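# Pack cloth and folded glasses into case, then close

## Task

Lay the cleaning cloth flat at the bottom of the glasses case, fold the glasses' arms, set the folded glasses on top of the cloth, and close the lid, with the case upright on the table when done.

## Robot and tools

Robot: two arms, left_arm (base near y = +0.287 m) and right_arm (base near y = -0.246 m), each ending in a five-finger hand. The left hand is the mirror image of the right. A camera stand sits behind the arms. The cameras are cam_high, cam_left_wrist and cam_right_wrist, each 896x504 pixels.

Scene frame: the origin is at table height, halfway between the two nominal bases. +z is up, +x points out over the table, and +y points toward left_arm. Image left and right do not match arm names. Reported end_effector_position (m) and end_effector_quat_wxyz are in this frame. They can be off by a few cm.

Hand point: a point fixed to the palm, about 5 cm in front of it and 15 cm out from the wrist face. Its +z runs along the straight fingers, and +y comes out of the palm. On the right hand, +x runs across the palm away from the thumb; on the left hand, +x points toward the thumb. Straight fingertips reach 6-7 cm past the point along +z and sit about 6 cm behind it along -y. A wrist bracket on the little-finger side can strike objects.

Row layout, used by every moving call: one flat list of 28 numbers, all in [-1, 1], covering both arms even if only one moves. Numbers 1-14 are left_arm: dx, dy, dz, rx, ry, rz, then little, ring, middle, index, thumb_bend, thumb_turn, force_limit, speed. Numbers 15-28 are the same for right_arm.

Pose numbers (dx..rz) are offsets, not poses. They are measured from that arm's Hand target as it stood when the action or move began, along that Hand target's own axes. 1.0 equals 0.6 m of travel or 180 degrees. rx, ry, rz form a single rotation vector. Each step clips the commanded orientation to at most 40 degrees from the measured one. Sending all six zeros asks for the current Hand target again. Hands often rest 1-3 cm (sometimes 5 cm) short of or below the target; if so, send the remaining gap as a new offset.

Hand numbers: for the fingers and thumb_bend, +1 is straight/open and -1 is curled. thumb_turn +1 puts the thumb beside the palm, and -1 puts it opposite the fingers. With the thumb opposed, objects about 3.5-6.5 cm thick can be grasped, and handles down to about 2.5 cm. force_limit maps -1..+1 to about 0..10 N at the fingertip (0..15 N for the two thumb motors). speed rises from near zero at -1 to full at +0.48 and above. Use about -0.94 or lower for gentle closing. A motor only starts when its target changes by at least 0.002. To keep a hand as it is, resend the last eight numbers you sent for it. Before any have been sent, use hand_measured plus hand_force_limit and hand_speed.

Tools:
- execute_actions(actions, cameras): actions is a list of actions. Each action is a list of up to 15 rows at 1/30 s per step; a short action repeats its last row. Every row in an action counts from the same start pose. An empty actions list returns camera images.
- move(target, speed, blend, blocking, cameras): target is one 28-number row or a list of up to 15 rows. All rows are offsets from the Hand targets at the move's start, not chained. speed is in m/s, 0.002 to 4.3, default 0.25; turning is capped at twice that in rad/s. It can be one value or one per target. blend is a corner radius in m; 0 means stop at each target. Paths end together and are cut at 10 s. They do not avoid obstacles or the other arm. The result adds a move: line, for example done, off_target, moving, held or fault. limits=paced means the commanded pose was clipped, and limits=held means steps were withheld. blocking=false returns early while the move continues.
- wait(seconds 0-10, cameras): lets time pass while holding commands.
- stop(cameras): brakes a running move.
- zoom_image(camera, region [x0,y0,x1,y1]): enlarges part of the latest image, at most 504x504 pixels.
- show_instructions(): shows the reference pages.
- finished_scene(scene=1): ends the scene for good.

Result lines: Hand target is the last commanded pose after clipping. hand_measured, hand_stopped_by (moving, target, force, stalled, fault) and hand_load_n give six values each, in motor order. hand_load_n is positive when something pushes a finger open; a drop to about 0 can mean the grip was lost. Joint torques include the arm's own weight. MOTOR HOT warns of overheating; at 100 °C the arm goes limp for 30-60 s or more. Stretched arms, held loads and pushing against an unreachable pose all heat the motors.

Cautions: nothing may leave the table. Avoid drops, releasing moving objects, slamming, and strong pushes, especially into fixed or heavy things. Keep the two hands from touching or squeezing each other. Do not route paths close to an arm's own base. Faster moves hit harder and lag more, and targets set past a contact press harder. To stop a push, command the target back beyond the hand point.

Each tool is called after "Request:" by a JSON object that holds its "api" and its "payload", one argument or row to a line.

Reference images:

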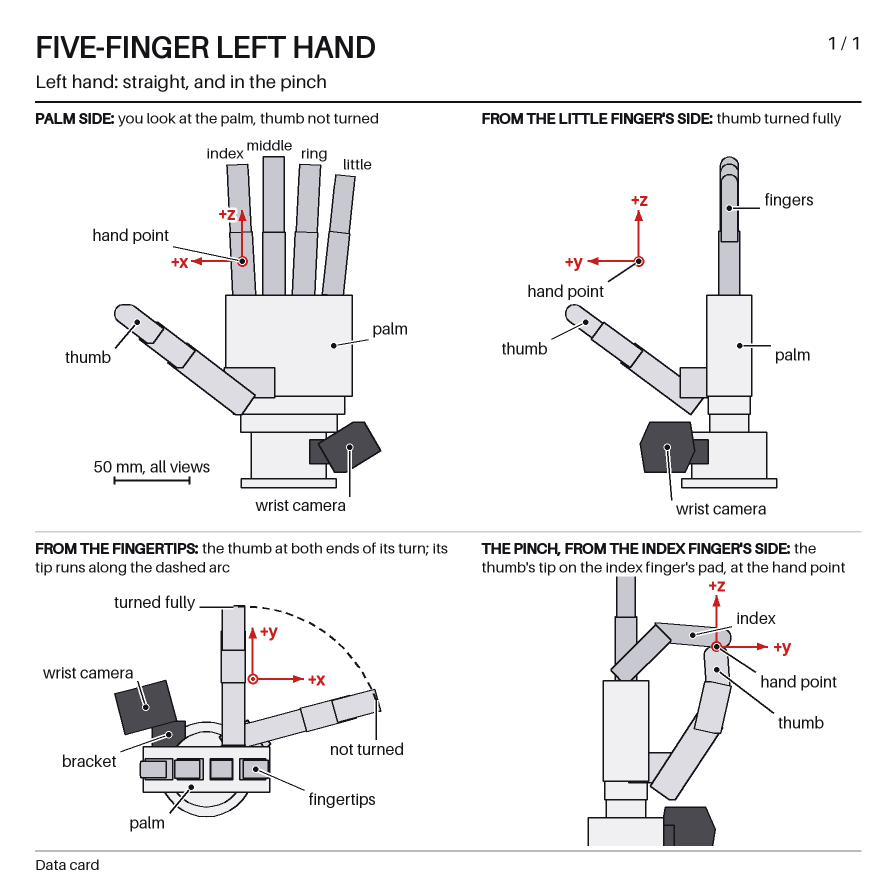

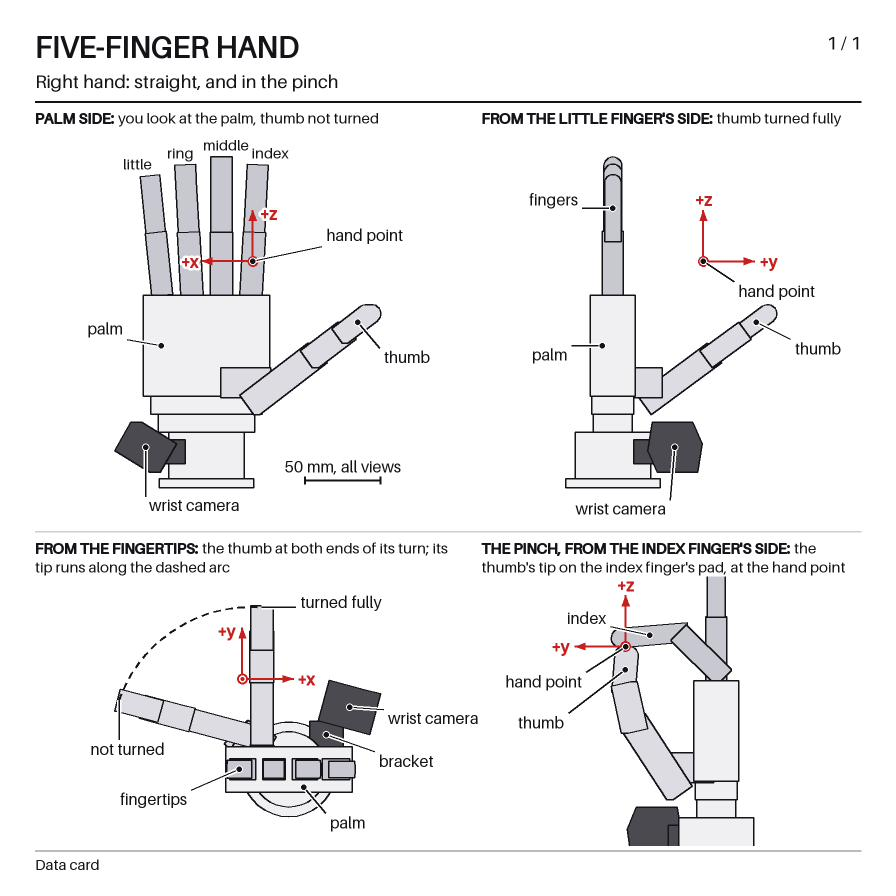

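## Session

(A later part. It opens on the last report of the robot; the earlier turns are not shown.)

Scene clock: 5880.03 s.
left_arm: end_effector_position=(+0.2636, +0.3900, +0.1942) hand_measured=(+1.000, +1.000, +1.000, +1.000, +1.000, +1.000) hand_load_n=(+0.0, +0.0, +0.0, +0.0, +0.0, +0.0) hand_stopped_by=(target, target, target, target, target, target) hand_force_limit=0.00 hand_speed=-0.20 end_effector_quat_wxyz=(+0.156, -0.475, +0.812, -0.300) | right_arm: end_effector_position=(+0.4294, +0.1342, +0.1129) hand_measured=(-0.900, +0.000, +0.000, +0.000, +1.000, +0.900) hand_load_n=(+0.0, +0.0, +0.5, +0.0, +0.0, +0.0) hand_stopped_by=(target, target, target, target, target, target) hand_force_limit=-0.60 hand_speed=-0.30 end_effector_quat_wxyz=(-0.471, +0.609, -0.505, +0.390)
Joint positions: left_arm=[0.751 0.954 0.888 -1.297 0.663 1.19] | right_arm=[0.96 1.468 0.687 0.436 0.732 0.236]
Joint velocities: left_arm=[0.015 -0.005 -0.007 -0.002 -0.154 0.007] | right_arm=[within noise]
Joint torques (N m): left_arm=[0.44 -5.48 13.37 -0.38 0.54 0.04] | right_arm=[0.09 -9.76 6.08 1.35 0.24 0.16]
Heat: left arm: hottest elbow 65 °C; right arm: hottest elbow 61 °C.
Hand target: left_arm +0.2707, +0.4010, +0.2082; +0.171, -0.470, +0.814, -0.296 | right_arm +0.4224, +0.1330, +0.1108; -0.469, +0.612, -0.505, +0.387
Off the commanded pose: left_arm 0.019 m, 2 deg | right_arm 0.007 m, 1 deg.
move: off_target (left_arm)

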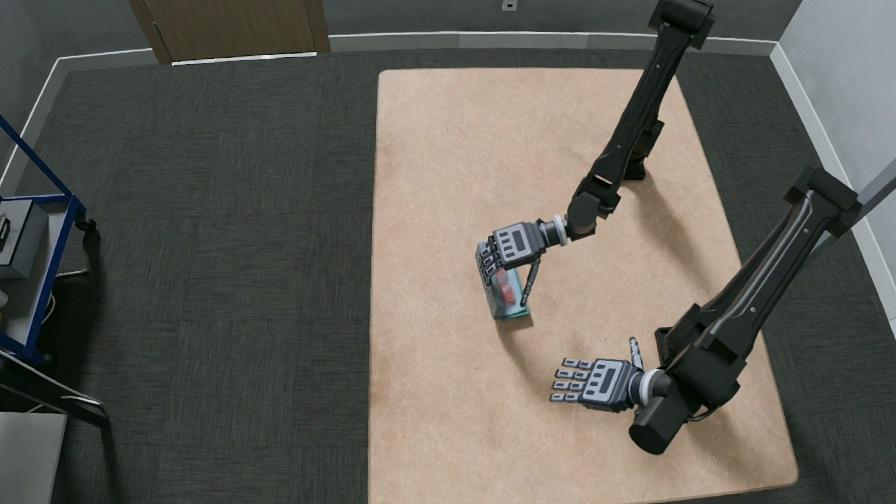

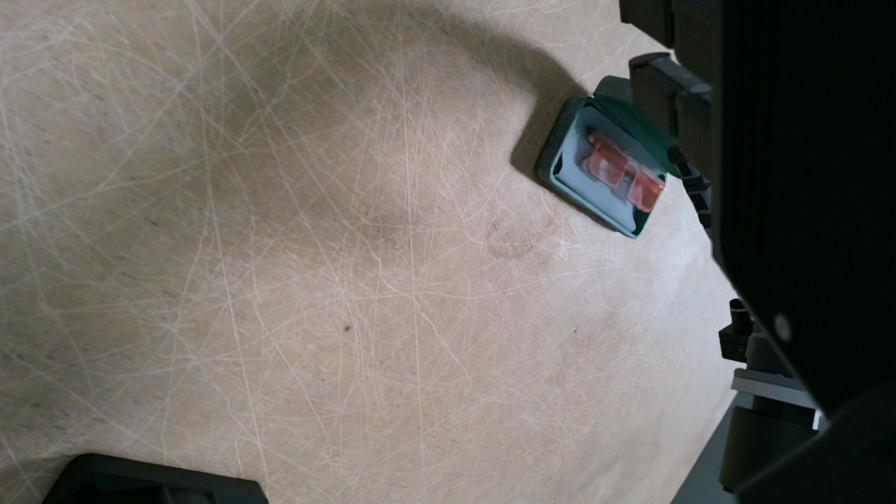

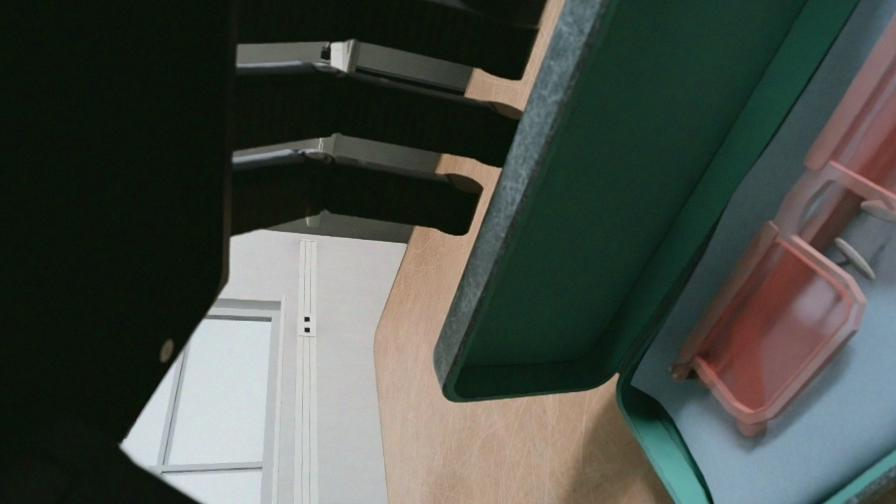

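Request:
{"api": "zoom_image", "payload": {
  "camera": "cam_left_wrist",
  "region": [540, 60, 720, 240]
}}

Scaled by 2.800 from the camera's 896x504 image, which has a finer 1280x720 frame.

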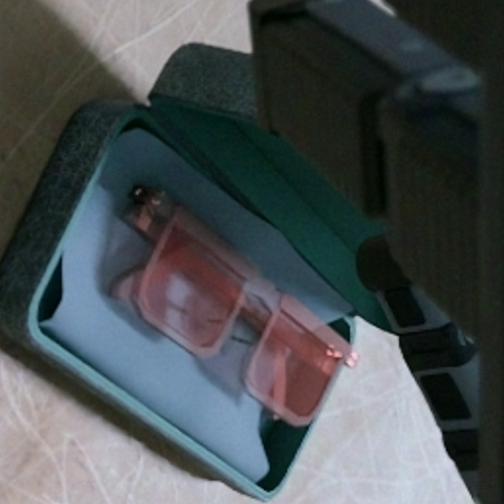

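Request:
{"api": "move", "payload": {
  "target": [0,0,0,0,0,0,1,1,1,1,1,1,0,-0.2,0,-0.001,-0.033,0,0,0,-0.9,0,0,0,1,0.9,-0.6,-0.3],
  "speed": 0.008,
  "cameras": ["all"]
}}

Request:
{"api": "zoom_image", "payload": {
  "camera": "cam_left_wrist",
  "region": [540, 60, 720, 240]
}}

Request:
{"api": "zoom_image", "payload": {
  "camera": "cam_high",
  "region": [450, 220, 570, 330]
}}

Scene clock: 5908.20 s.
left_arm: end_effector_position=(+0.2636, +0.3900, +0.1942) hand_measured=(+1.000, +1.000, +1.000, +1.000, +1.000, +1.000) hand_load_n=(+0.0, +0.0, +0.0, +0.0, +0.0, +0.0) hand_stopped_by=(target, target, target, target, target, target) hand_force_limit=0.00 hand_speed=-0.20 end_effector_quat_wxyz=(+0.156, -0.475, +0.812, -0.300) | right_arm: end_effector_position=(+0.4100, +0.1308, +0.1184) hand_measured=(-0.900, +0.000, +0.000, +0.000, +1.000, +0.900) hand_load_n=(+0.0, +0.0, +0.0, +0.0, +0.0, +0.0) hand_stopped_by=(target, target, target, target, target, target) hand_force_limit=-0.60 hand_speed=-0.30 end_effector_quat_wxyz=(-0.470, +0.610, -0.504, +0.391)
Joint positions: left_arm=[0.751 0.954 0.888 -1.297 0.663 1.19] | right_arm=[0.996 1.419 0.658 0.402 0.765 0.251]
Joint torques (N m): left_arm=[0.15 -5.71 13.31 -0.31 0.56 0.06] | right_arm=[0.09 -9.11 6.26 1.37 0.27 0.18]
Heat: left arm: hottest elbow 65 °C; right arm: hottest elbow 57 °C.
Hand target: left_arm +0.2707, +0.4010, +0.2082; +0.171, -0.470, +0.814, -0.296 | right_arm +0.4037, +0.1294, +0.1166; -0.469, +0.613, -0.505, +0.387
Off the commanded pose: left_arm 0.019 m, 2 deg | right_arm 0.007 m, 1 deg.
move: off_target (left_arm)

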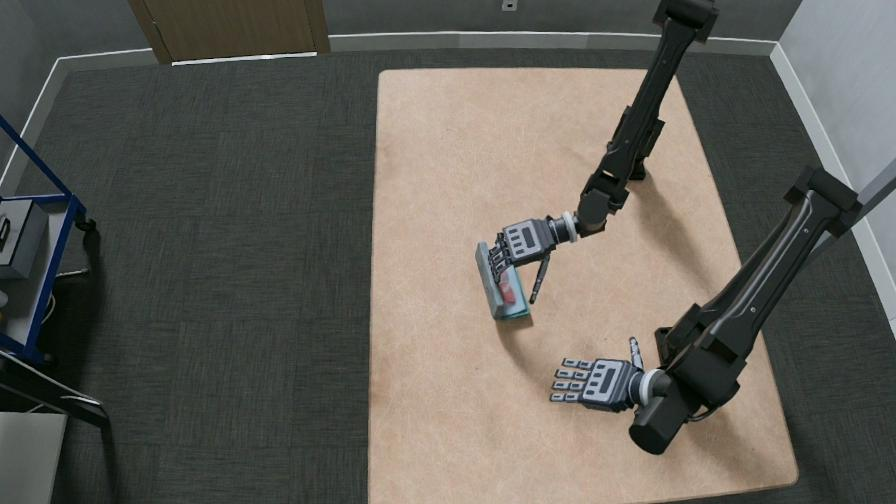

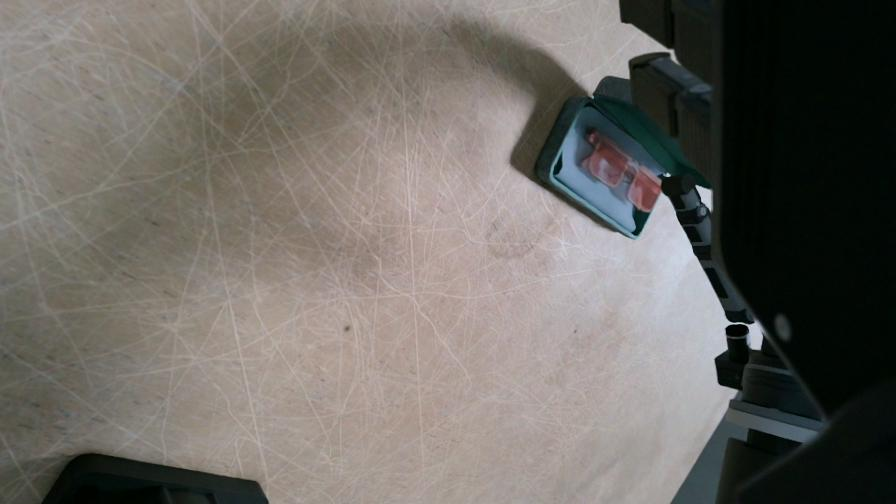

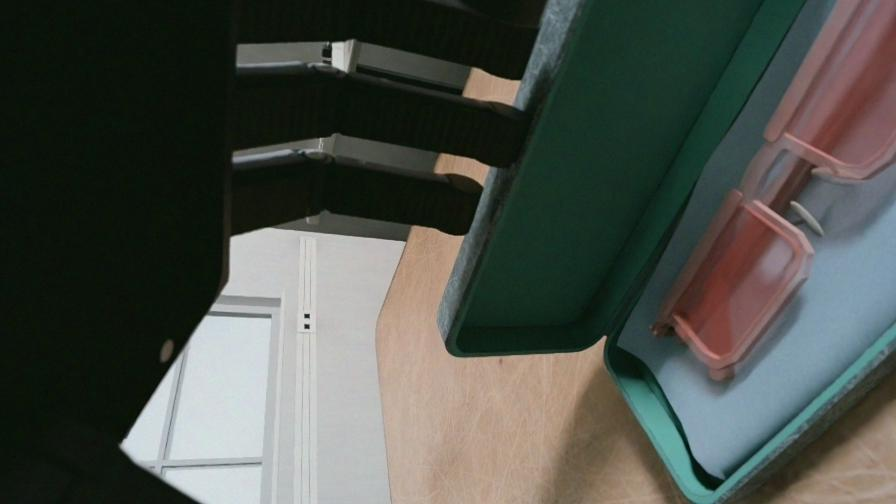

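Scaled by 2.800 from the camera's 896x504 image, which has a finer 1280x720 frame.

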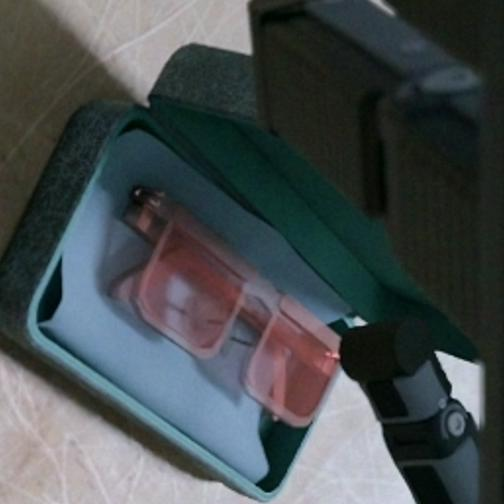

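Scaled by 4.200 from the camera's 896x504 image, which has a finer 1280x720 frame.

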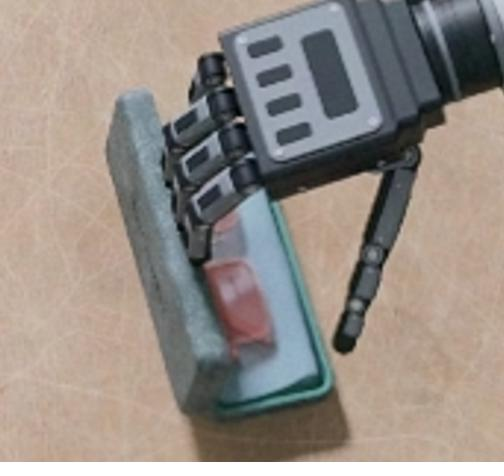

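Request:
{"api": "move", "payload": {
  "target": [
    [0,0,0,0,0,0,1,1,1,1,1,1,0,-0.2,-0.0023,-0.061,0.0128,0,0,0,-0.9,0,0,0,1,0.9,-0.6,-0.3],
    [0,0,0,0,0,0,1,1,1,1,1,1,0,-0.2,-0.0037,-0.0797,0.082,0,0,0,-0.9,0,0,0,1,0.9,-0.6,-0.3],
    [0,0,0,0,0,0,1,1,1,1,1,1,0,-0.2,0,0.0347,0.0872,0,0,0,-0.9,0,0,0,1,0.9,-0.6,-0.3]
  ],
  "speed": 0.08,
  "cameras": ["all"]
}}

Request:
{"api": "zoom_image", "payload": {
  "camera": "cam_high",
  "region": [450, 220, 570, 330]
}}

Scene clock: 5932.47 s.
left_arm: end_effector_position=(+0.2636, +0.3900, +0.1942) hand_measured=(+1.000, +1.000, +1.000, +1.000, +1.000, +1.000) hand_load_n=(+0.0, +0.0, +0.0, +0.0, +0.0, +0.0) hand_stopped_by=(target, target, target, target, target, target) hand_force_limit=0.00 hand_speed=-0.20 end_effector_quat_wxyz=(+0.156, -0.475, +0.812, -0.300) | right_arm: end_effector_position=(+0.4518, +0.1363, +0.0913) hand_measured=(-0.900, +0.000, +0.000, +0.000, +1.000, +0.900) hand_load_n=(+0.0, +0.0, +0.0, +0.0, +0.0, +0.0) hand_stopped_by=(target, target, target, target, target, target) hand_force_limit=-0.60 hand_speed=-0.30 end_effector_quat_wxyz=(-0.471, +0.609, -0.508, +0.387)
Joint positions: left_arm=[0.751 0.954 0.888 -1.297 0.663 1.19] | right_arm=[0.916 1.555 0.708 0.507 0.69 0.228]
Joint torques (N m): left_arm=[0.21 -5.77 13.35 -0.29 0.54 0.04] | right_arm=[0.15 -8.59 5.96 2.78 0.24 0.04]
Heat: left arm: hottest elbow 65 °C; right arm: hottest elbow 56 °C.
Hand target: left_arm +0.2707, +0.4010, +0.2082; +0.171, -0.470, +0.814, -0.296 | right_arm +0.4480, +0.1380, +0.0828; -0.469, +0.613, -0.505, +0.387
Off the commanded pose: left_arm 0.019 m, 2 deg | right_arm 0.009 m, 1 deg.
move: off_target (left_arm)

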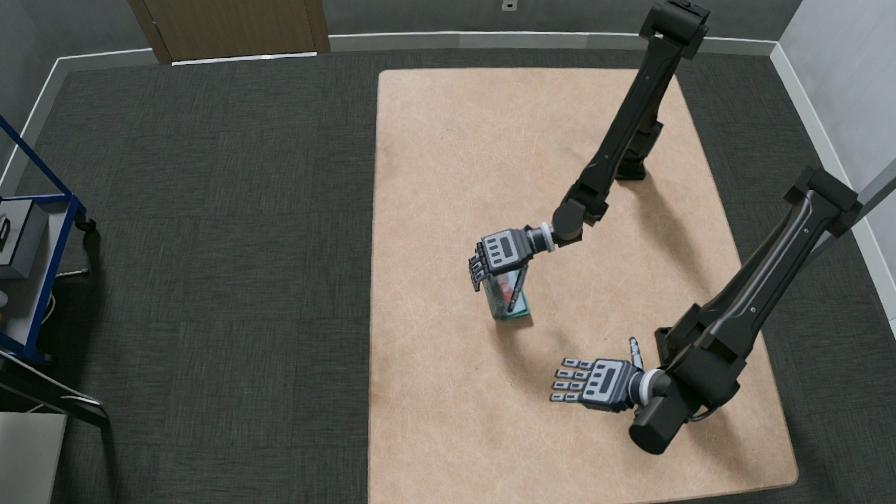

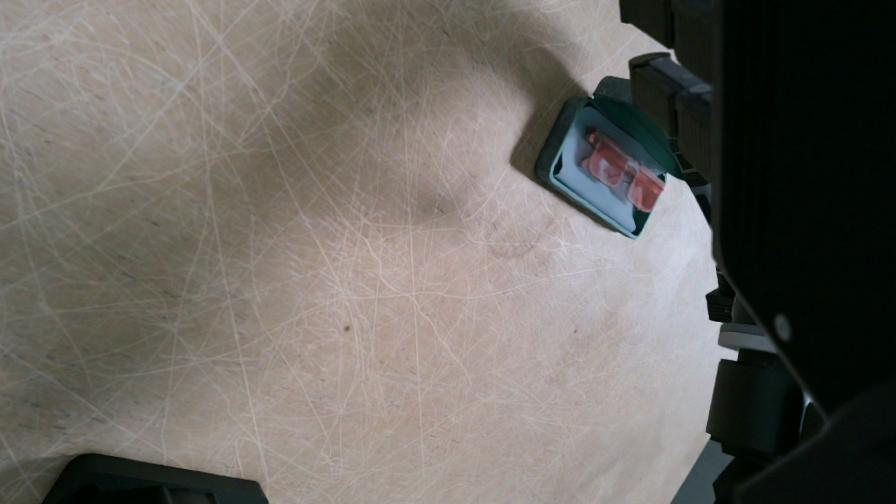

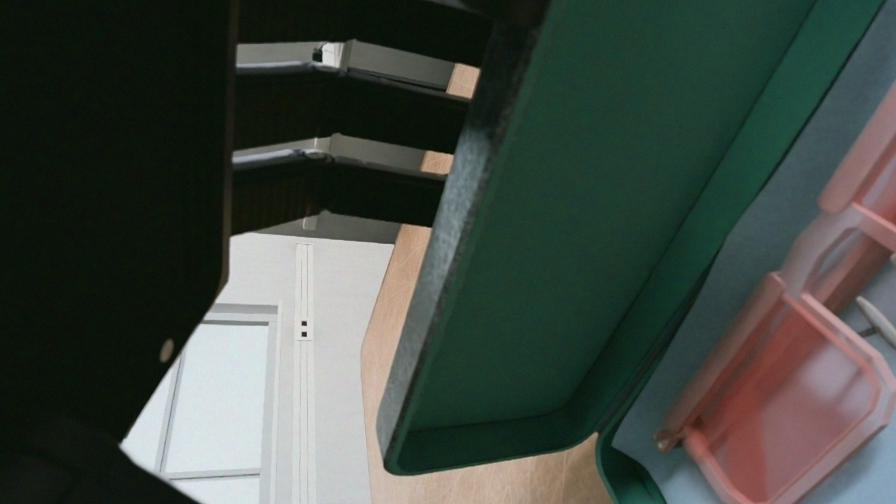

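Scaled by 4.200 from the camera's 896x504 image, which has a finer 1280x720 frame.

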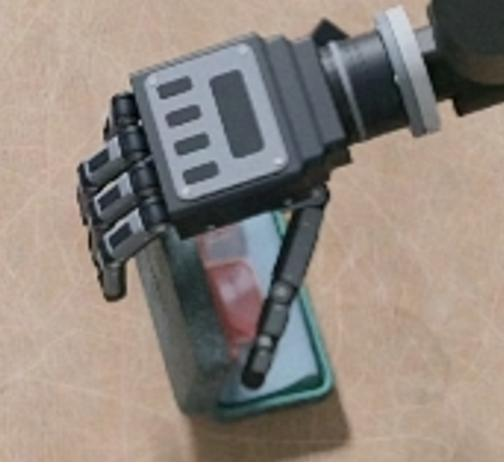

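Request:
{"api": "move", "payload": {
  "target": [
    [0,0,0,0,0,0,1,1,1,1,1,1,0,-0.2,0,-0.0052,-0.0255,0,0,0,-0.9,0,0,0,1,0.9,-0.6,-0.3],
    [0,0,0,0,0,0,1,1,1,1,1,1,0,-0.2,0.0004,-0.0005,-0.0623,0,0,0,-0.9,0,0,0,1,0.9,-0.6,-0.3]
  ],
  "speed": [0.03, 0.006],
  "blend": 0.005,
  "cameras": ["all"]
}}

Request:
{"api": "zoom_image", "payload": {
  "camera": "cam_high",
  "region": [450, 220, 570, 330]
}}

Request:
{"api": "zoom_image", "payload": {
  "camera": "cam_left_wrist",
  "region": [540, 60, 720, 240]
}}

Scene clock: 5952.87 s.
left_arm: end_effector_position=(+0.2636, +0.3900, +0.1942) hand_measured=(+1.000, +1.000, +1.000, +1.000, +1.000, +1.000) hand_load_n=(+0.0, +0.0, +0.0, -0.5, +0.0, -0.5) hand_stopped_by=(target, target, target, target, target, target) hand_force_limit=0.00 hand_speed=-0.20 end_effector_quat_wxyz=(+0.156, -0.475, +0.812, -0.300) | right_arm: end_effector_position=(+0.4197, +0.1315, +0.0938) hand_measured=(-0.900, +0.000, +0.000, +0.000, +1.000, +0.900) hand_load_n=(+0.0, +0.0, +0.5, +0.0, +0.0, -0.5) hand_stopped_by=(target, target, target, target, target, target) hand_force_limit=-0.60 hand_speed=-0.30 end_effector_quat_wxyz=(-0.469, +0.610, -0.504, +0.391)
Joint positions: left_arm=[0.751 0.954 0.888 -1.297 0.663 1.19] | right_arm=[0.977 1.497 0.65 0.494 0.749 0.242]
Joint torques (N m): left_arm=[0.26 -5.6 13.27 -0.38 0.56 0.08] | right_arm=[0.21 -9.7 5.75 1.35 0.26 0.16]
Heat: left arm: hottest elbow 65 °C; right arm: hottest elbow 55 °C.
Hand target: left_arm +0.2707, +0.4010, +0.2082; +0.171, -0.470, +0.814, -0.296 | right_arm +0.4127, +0.1309, +0.0929; -0.469, +0.613, -0.505, +0.387
Off the commanded pose: left_arm 0.019 m, 2 deg | right_arm 0.007 m, 1 deg.
move: off_target (left_arm)

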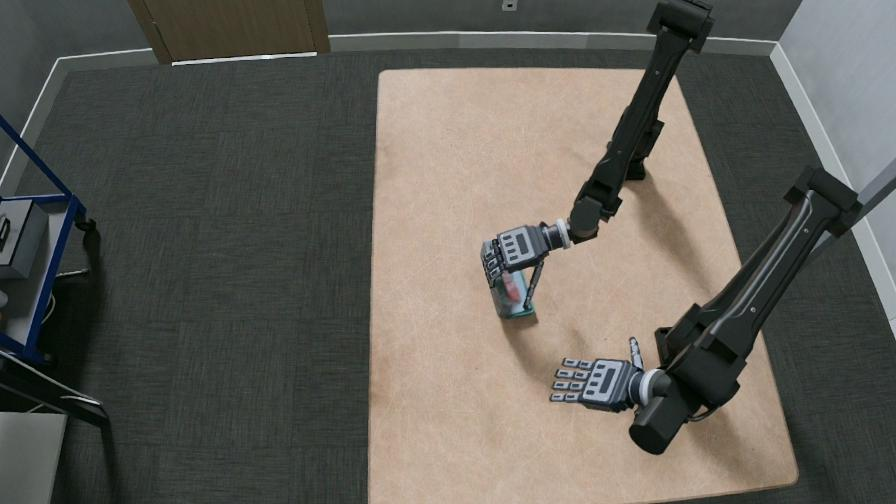

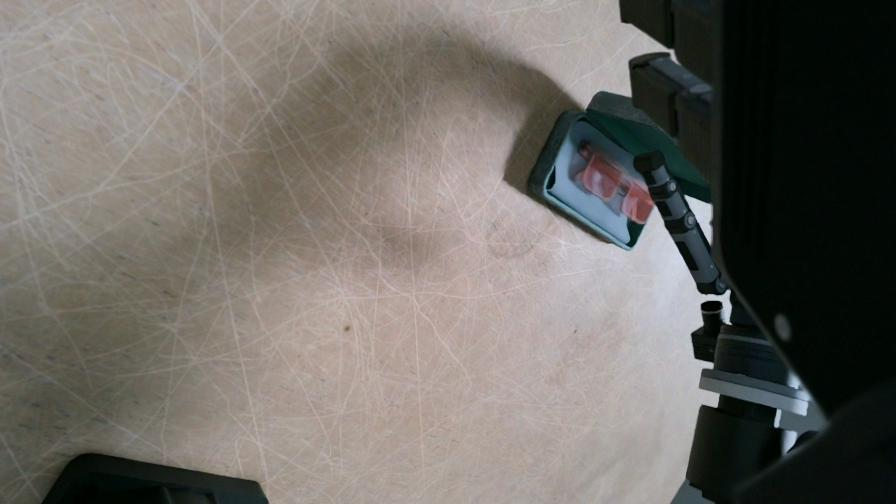

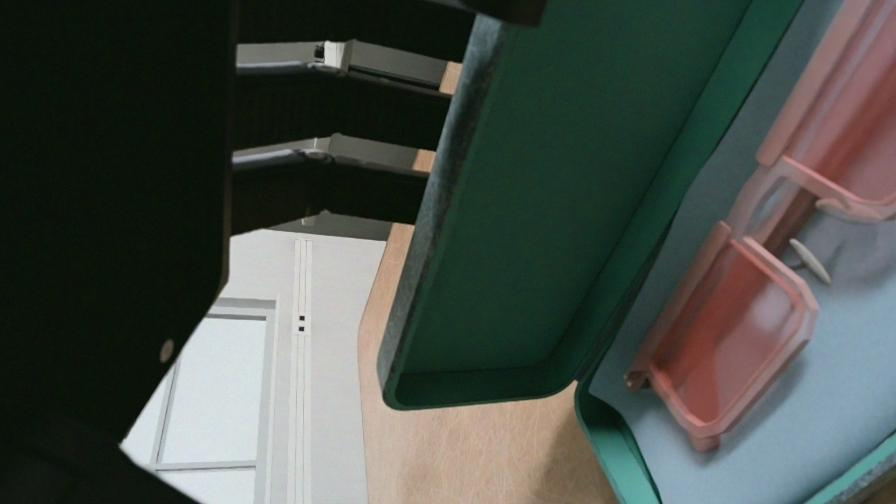

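Scaled by 4.200 from the camera's 896x504 image, which has a finer 1280x720 frame.

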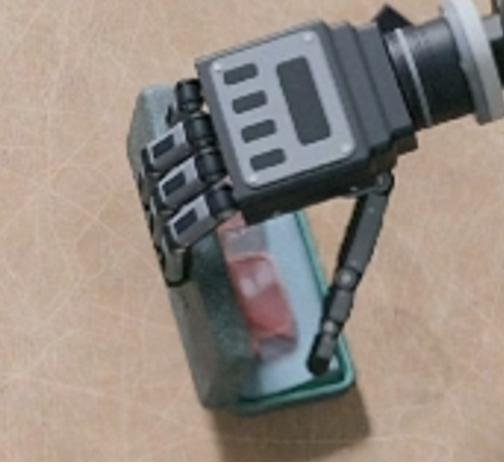

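Scaled by 2.800 from the camera's 896x504 image, which has a finer 1280x720 frame.

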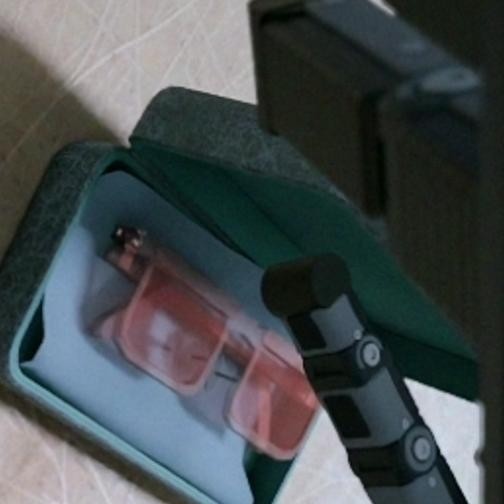

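Request:
{"api": "move", "payload": {
  "target": [
    [0,0,0,0,0,0,1,1,1,1,1,1,0,-0.2,-0.0045,-0.1298,-0.0123,0,0,0,-0.9,0,0,0,1,0.9,-0.6,-0.3],
    [0,0,0,0,0,0,1,1,1,1,1,1,0,-0.2,0.031,-0.1213,-0.2368,-0.1389,-0.0215,-0.0058,-0.9,0,0,0,1,0.9,-0.6,-0.3],
    [0,0,0,0,0,0,1,1,1,1,1,1,0,-0.2,-0.001,0.0067,-0.328,-0.1389,-0.0215,-0.0058,1,1,1,1,1,0.9,-0.6,-0.3]
  ],
  "speed": 0.12,
  "blend": 0.02,
  "cameras": ["all"]
}}

Request:
{"api": "zoom_image", "payload": {
  "camera": "cam_high",
  "region": [450, 220, 600, 340]
}}

Request:
{"api": "zoom_image", "payload": {
  "camera": "cam_left_wrist",
  "region": [520, 80, 720, 260]
}}

Scene clock: 6033.10 s.
left_arm: end_effector_position=(+0.2636, +0.3900, +0.1942) hand_measured=(+1.000, +1.000, +1.000, +1.000, +1.000, +1.000) hand_load_n=(+0.0, +0.0, +0.0, +0.0, +0.0, +0.0) hand_stopped_by=(target, target, target, target, target, target) hand_force_limit=0.00 hand_speed=-0.20 end_effector_quat_wxyz=(+0.156, -0.475, +0.812, -0.300) | right_arm: end_effector_position=(+0.2293, +0.0985, +0.1457) hand_measured=(+1.000, +1.000, +1.000, +1.000, +1.000, +0.900) hand_load_n=(+0.0, +0.0, +0.0, +0.0, +0.0, +0.0) hand_stopped_by=(target, target, target, target, target, target) hand_force_limit=-0.60 hand_speed=-0.30 end_effector_quat_wxyz=(-0.345, +0.714, -0.555, +0.251)
Joint positions: left_arm=[0.751 0.954 0.888 -1.297 0.663 1.19] | right_arm=[1.263 1.048 0.738 -0.662 0.692 0.783]
Joint torques (N m): left_arm=[0.32 -5.95 13.33 -0.29 0.55 0.08] | right_arm=[0.03 -4.66 7.98 0.84 0.51 0.16]
Heat: left arm: hottest elbow 65 °C; right arm: hottest elbow 53 °C.
Hand target: left_arm +0.2707, +0.4010, +0.2082; +0.171, -0.470, +0.814, -0.296 | right_arm +0.2251, +0.0950, +0.1402; -0.338, +0.717, -0.555, +0.252
Off the commanded pose: left_arm 0.019 m, 2 deg | right_arm 0.008 m, 1 deg.
move: off_target (left_arm)

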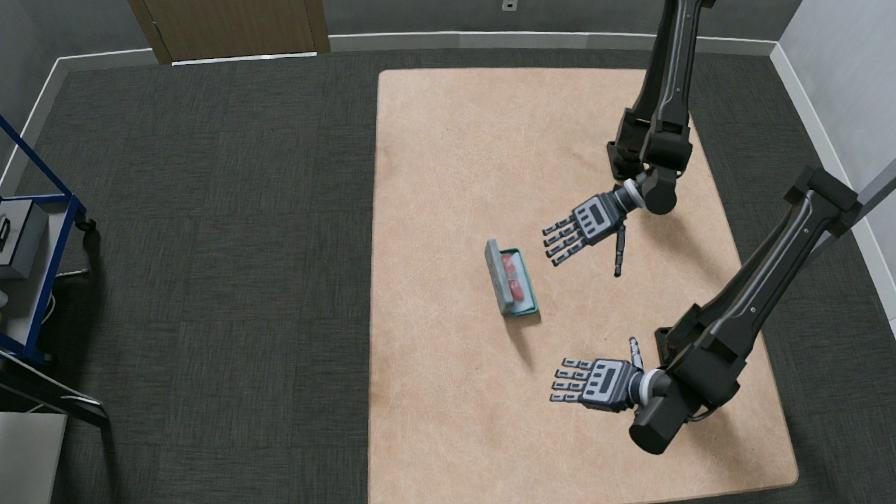

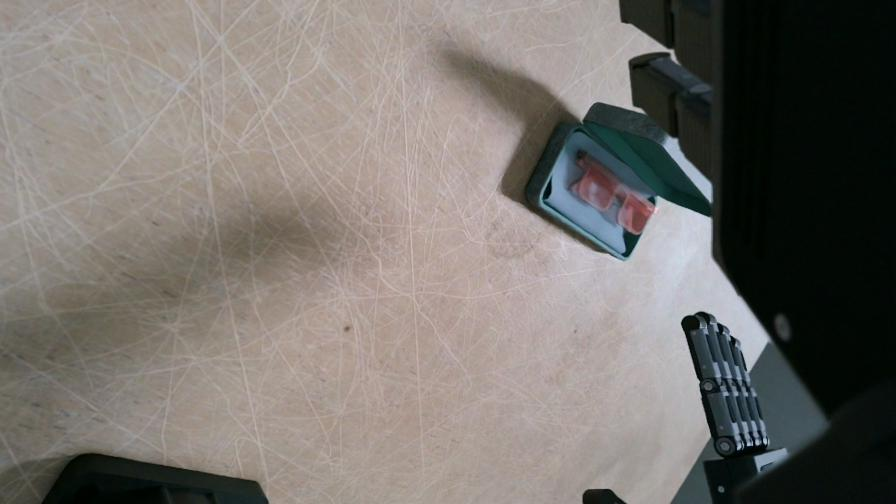

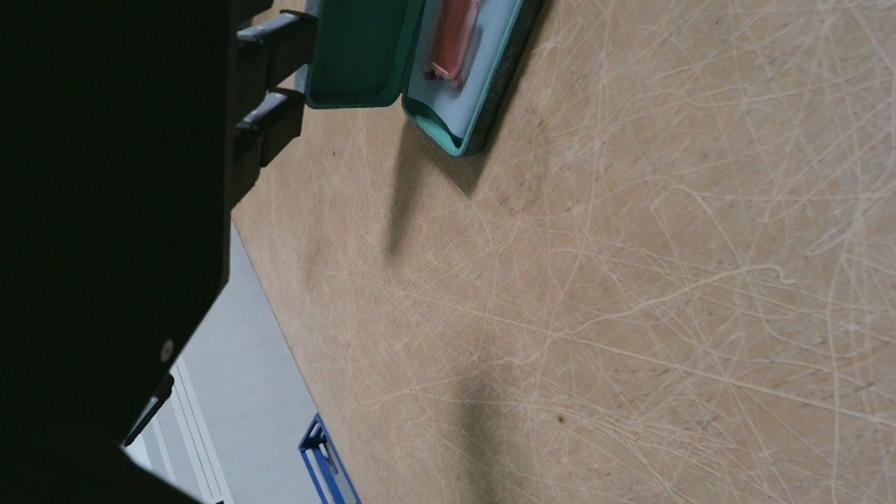

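Scaled by 3.360 from the camera's 896x504 image, which has a finer 1280x720 frame.

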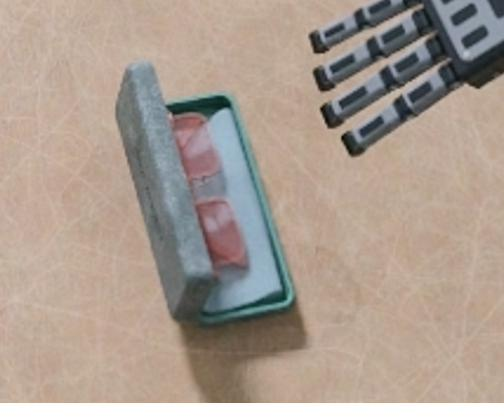

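Scaled by 2.520 from the camera's 896x504 image, which has a finer 1280x720 frame.

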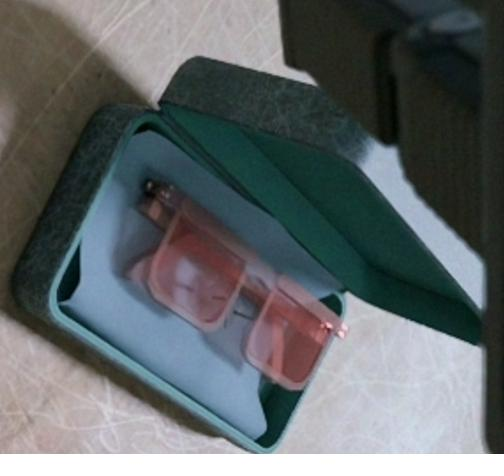

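Request:
{"api": "execute_actions", "payload": {
  "actions": []
}}

Request:
{"api": "zoom_image", "payload": {
  "camera": "cam_high",
  "region": [430, 200, 630, 340]
}}

Scene clock: 6090.30 s.
left_arm: end_effector_position=(+0.2636, +0.3900, +0.1942) hand_measured=(+1.000, +1.000, +1.000, +1.000, +1.000, +1.000) hand_load_n=(+0.0, +0.0, +0.0, +0.0, +0.0, +0.0) hand_stopped_by=(target, target, target, target, target, target) hand_force_limit=0.00 hand_speed=-0.20 end_effector_quat_wxyz=(+0.156, -0.475, +0.812, -0.300) | right_arm: end_effector_position=(+0.2293, +0.0985, +0.1457) hand_measured=(+1.000, +1.000, +1.000, +1.000, +1.000, +0.900) hand_load_n=(+0.0, +0.0, +0.0, +0.0, +0.0, -0.5) hand_stopped_by=(target, target, target, target, target, target) hand_force_limit=-0.60 hand_speed=-0.30 end_effector_quat_wxyz=(-0.345, +0.714, -0.555, +0.251)
Joint positions: left_arm=[0.751 0.954 0.888 -1.297 0.663 1.19] | right_arm=[1.263 1.048 0.738 -0.662 0.692 0.783]
Joint velocities: within noise
Joint torques (N m): left_arm=[0.15 -5.54 13.31 -0.35 0.55 0.03] | right_arm=[0.03 -4.78 7.95 0.81 0.51 0.16]
Heat: left arm: hottest elbow 65 °C; right arm: hottest elbow 55 °C.
Hand target: left_arm +0.2707, +0.4010, +0.2082; +0.171, -0.470, +0.814, -0.296 | right_arm +0.2251, +0.0950, +0.1402; -0.338, +0.717, -0.555, +0.252
Off the commanded pose: left_arm 0.019 m, 2 deg | right_arm 0.008 m, 1 deg.

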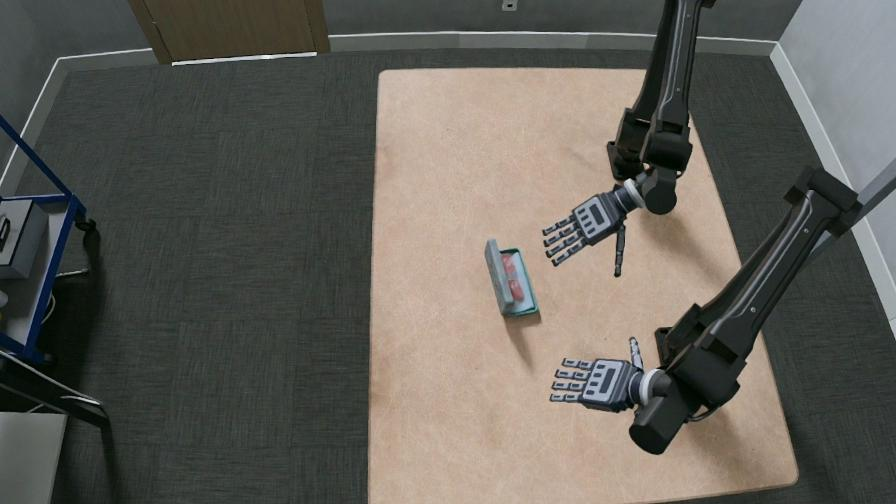

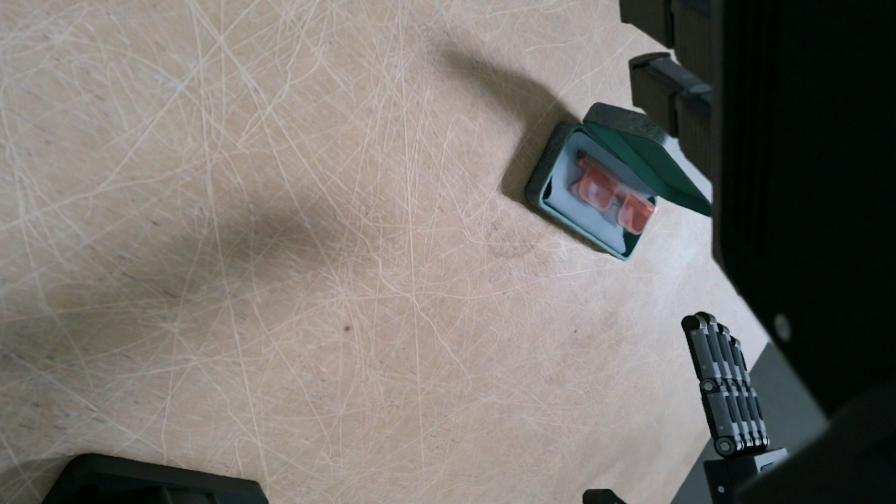

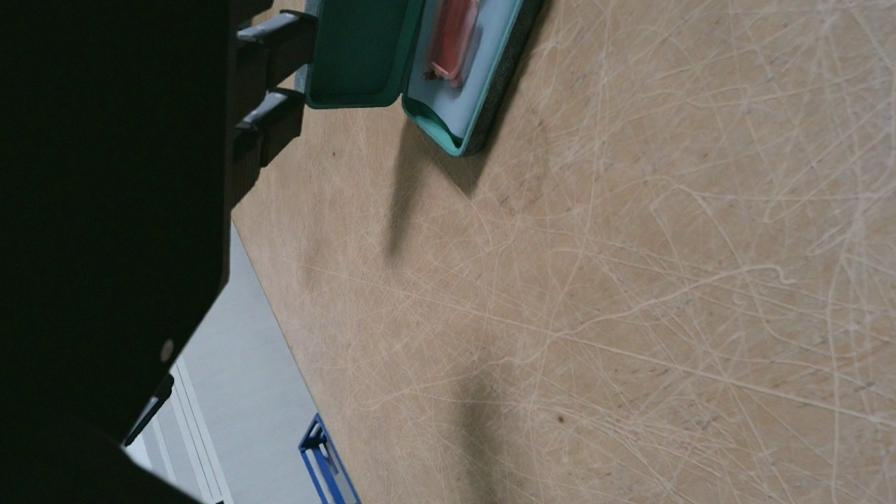

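Scaled by 2.520 from the camera's 896x504 image, which has a finer 1280x720 frame.

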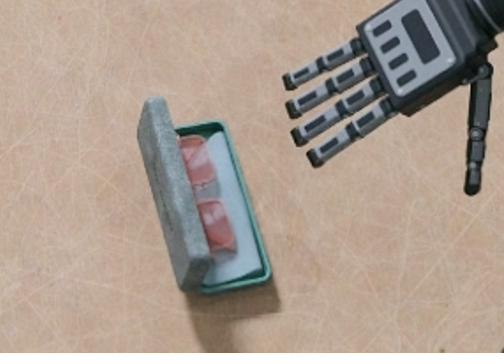

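Request:
{"api": "move", "payload": {
  "target": [
    [0,0,0,0,0,0,1,1,1,1,1,1,0,-0.2,-0.01422,0.11655,0.0924,0,0.0234,0.01964,1,1,1,1,1,0.9,-0.6,-0.3]
  ],
  "speed": 0.1,
  "cameras": ["cam_high","cam_right_wrist"]
}}

Request:
{"api": "zoom_image", "payload": {
  "camera": "cam_high",
  "region": [430, 200, 630, 340]
}}

Scene clock: 6236.73 s.
left_arm: end_effector_position=(+0.2636, +0.3900, +0.1942) hand_measured=(+1.000, +1.000, +1.000, +1.000, +1.000, +1.000) hand_load_n=(+0.0, +0.0, +0.0, +0.0, +0.0, -0.5) hand_stopped_by=(target, target, target, target, target, target) hand_force_limit=0.00 hand_speed=-0.20 end_effector_quat_wxyz=(+0.156, -0.475, +0.812, -0.300) | right_arm: end_effector_position=(+0.2226, +0.1027, +0.0574) hand_measured=(+1.000, +1.000, +1.000, +1.000, +1.000, +0.900) hand_load_n=(+0.0, +0.0, +0.0, +0.0, +0.0, -0.5) hand_stopped_by=(target, target, target, target, target, target) hand_force_limit=-0.60 hand_speed=-0.30 end_effector_quat_wxyz=(-0.325, +0.690, -0.589, +0.269)
Joint positions: left_arm=[0.751 0.954 0.888 -1.297 0.663 1.19] | right_arm=[1.313 1.236 0.633 -0.498 0.763 0.952]
Joint torques (N m): left_arm=[0.15 -5.42 13.2 -0.38 0.55 0.05] | right_arm=[0.03 -4.89 6.71 1.8 0.61 0.18]
Heat: left arm: hottest elbow 65 °C; right arm: hottest elbow 55 °C.
Hand target: left_arm +0.2707, +0.4010, +0.2082; +0.171, -0.470, +0.814, -0.296 | right_arm +0.2200, +0.1039, +0.0511; -0.325, +0.689, -0.589, +0.268
Off the commanded pose: left_arm 0.019 m, 2 deg | right_arm 0.007 m, 0 deg.
move: off_target (left_arm)
Images, in order (width x height): cam_high 896x504, cam_right_wrist 896x504.

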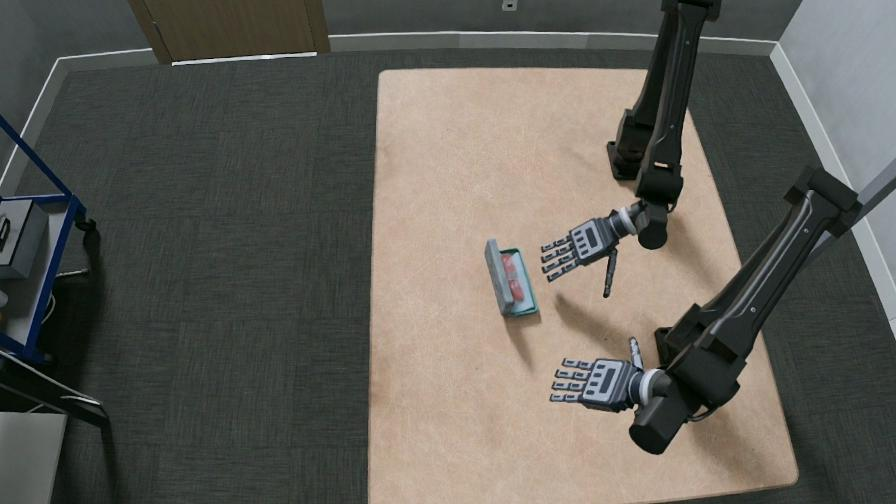

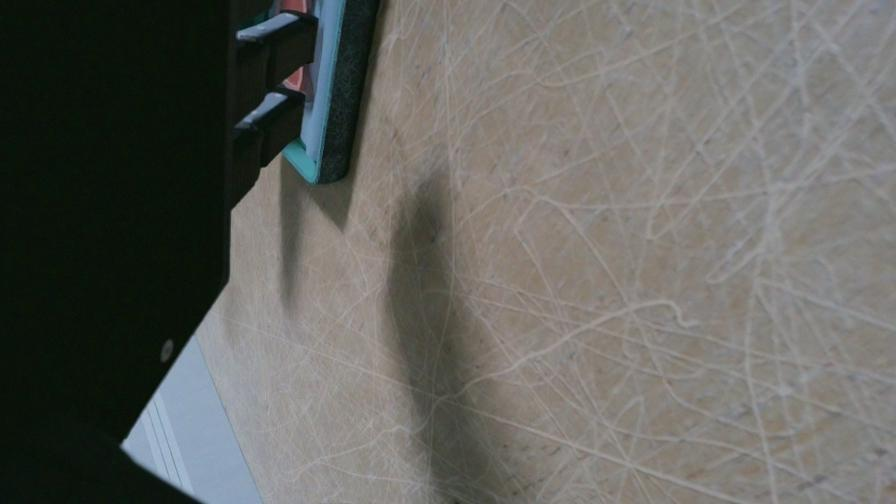

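Scaled by 2.520 from the camera's 896x504 image, which has a finer 1280x720 frame.

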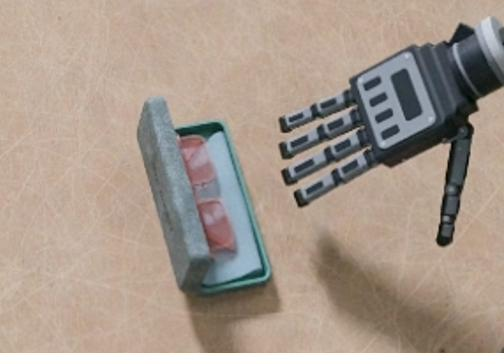

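Request:
{"api": "move", "payload": {
  "target": [
    [0,0,0,0,0,0,1,1,1,1,1,1,0,-0.2,-0.02055,0.03935,0.03088,0,0,0,1,1,1,1,1,0.9,-0.6,-0.3]
  ],
  "speed": 0.06,
  "cameras": ["cam_high","cam_right_wrist"]
}}

Request:
{"api": "zoom_image", "payload": {
  "camera": "cam_high",
  "region": [450, 220, 600, 340]
}}

Scene clock: 6259.47 s.
left_arm: end_effector_position=(+0.2636, +0.3900, +0.1942) hand_measured=(+1.000, +1.000, +1.000, +1.000, +1.000, +1.000) hand_load_n=(+0.0, +0.0, +0.0, +0.0, +0.0, +0.0) hand_stopped_by=(target, target, target, target, target, target) hand_force_limit=0.00 hand_speed=-0.20 end_effector_quat_wxyz=(+0.156, -0.475, +0.812, -0.300) | right_arm: end_effector_position=(+0.2199, +0.1164, +0.0285) hand_measured=(+1.000, +1.000, +1.000, +1.000, +1.000, +0.900) hand_load_n=(+0.0, +0.0, +0.0, +0.0, +0.0, +0.0) hand_stopped_by=(target, target, target, target, target, target) hand_force_limit=-0.60 hand_speed=-0.30 end_effector_quat_wxyz=(-0.326, +0.689, -0.589, +0.268)
Joint positions: left_arm=[0.751 0.954 0.888 -1.297 0.663 1.19] | right_arm=[1.332 1.336 0.625 -0.405 0.772 0.977]
Joint torques (N m): left_arm=[0.09 -5.54 13.31 -0.35 0.57 0.05] | right_arm=[0.09 -5.6 6 1.77 0.62 0.18]
Heat: left arm: hottest elbow 65 °C; right arm: hottest elbow 54 °C.
Hand target: left_arm +0.2707, +0.4010, +0.2082; +0.171, -0.470, +0.814, -0.296 | right_arm +0.2169, +0.1163, +0.0213; -0.325, +0.689, -0.589, +0.268
Off the commanded pose: left_arm 0.019 m, 2 deg | right_arm 0.008 m, 0 deg.
move: off_target (left_arm)
Images, in order (width x height): cam_high 896x504, cam_right_wrist 896x504.

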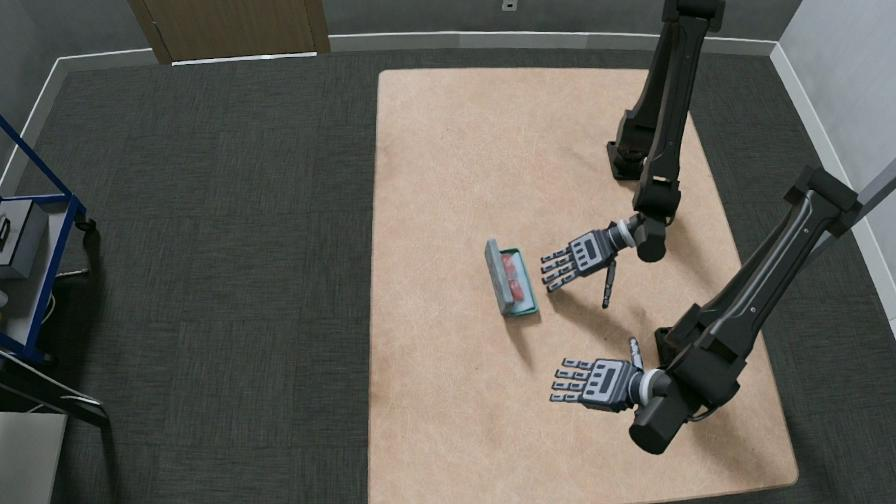

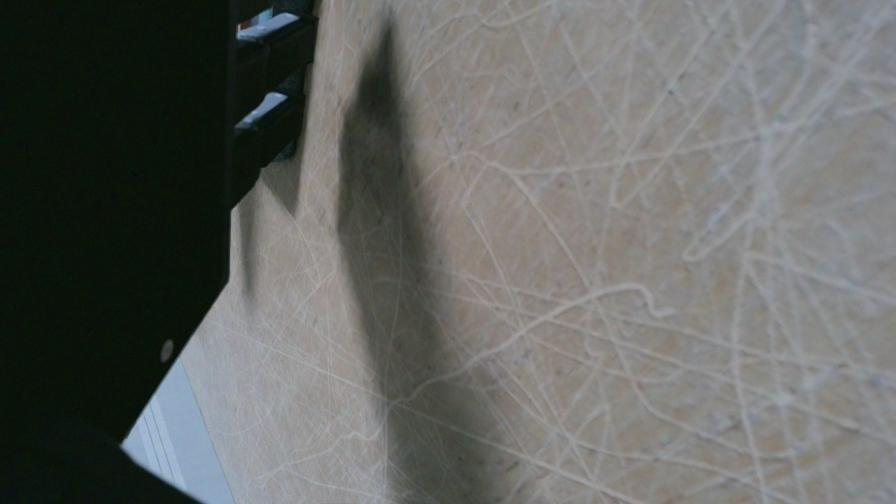

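Scaled by 3.360 from the camera's 896x504 image, which has a finer 1280x720 frame.

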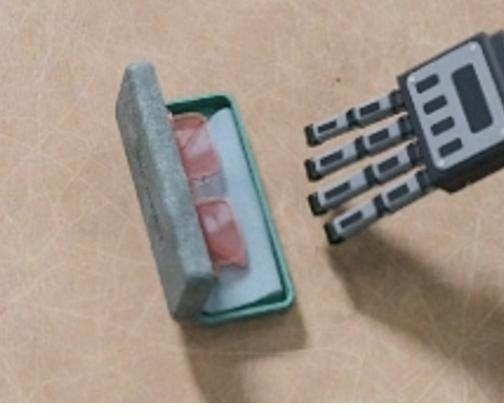

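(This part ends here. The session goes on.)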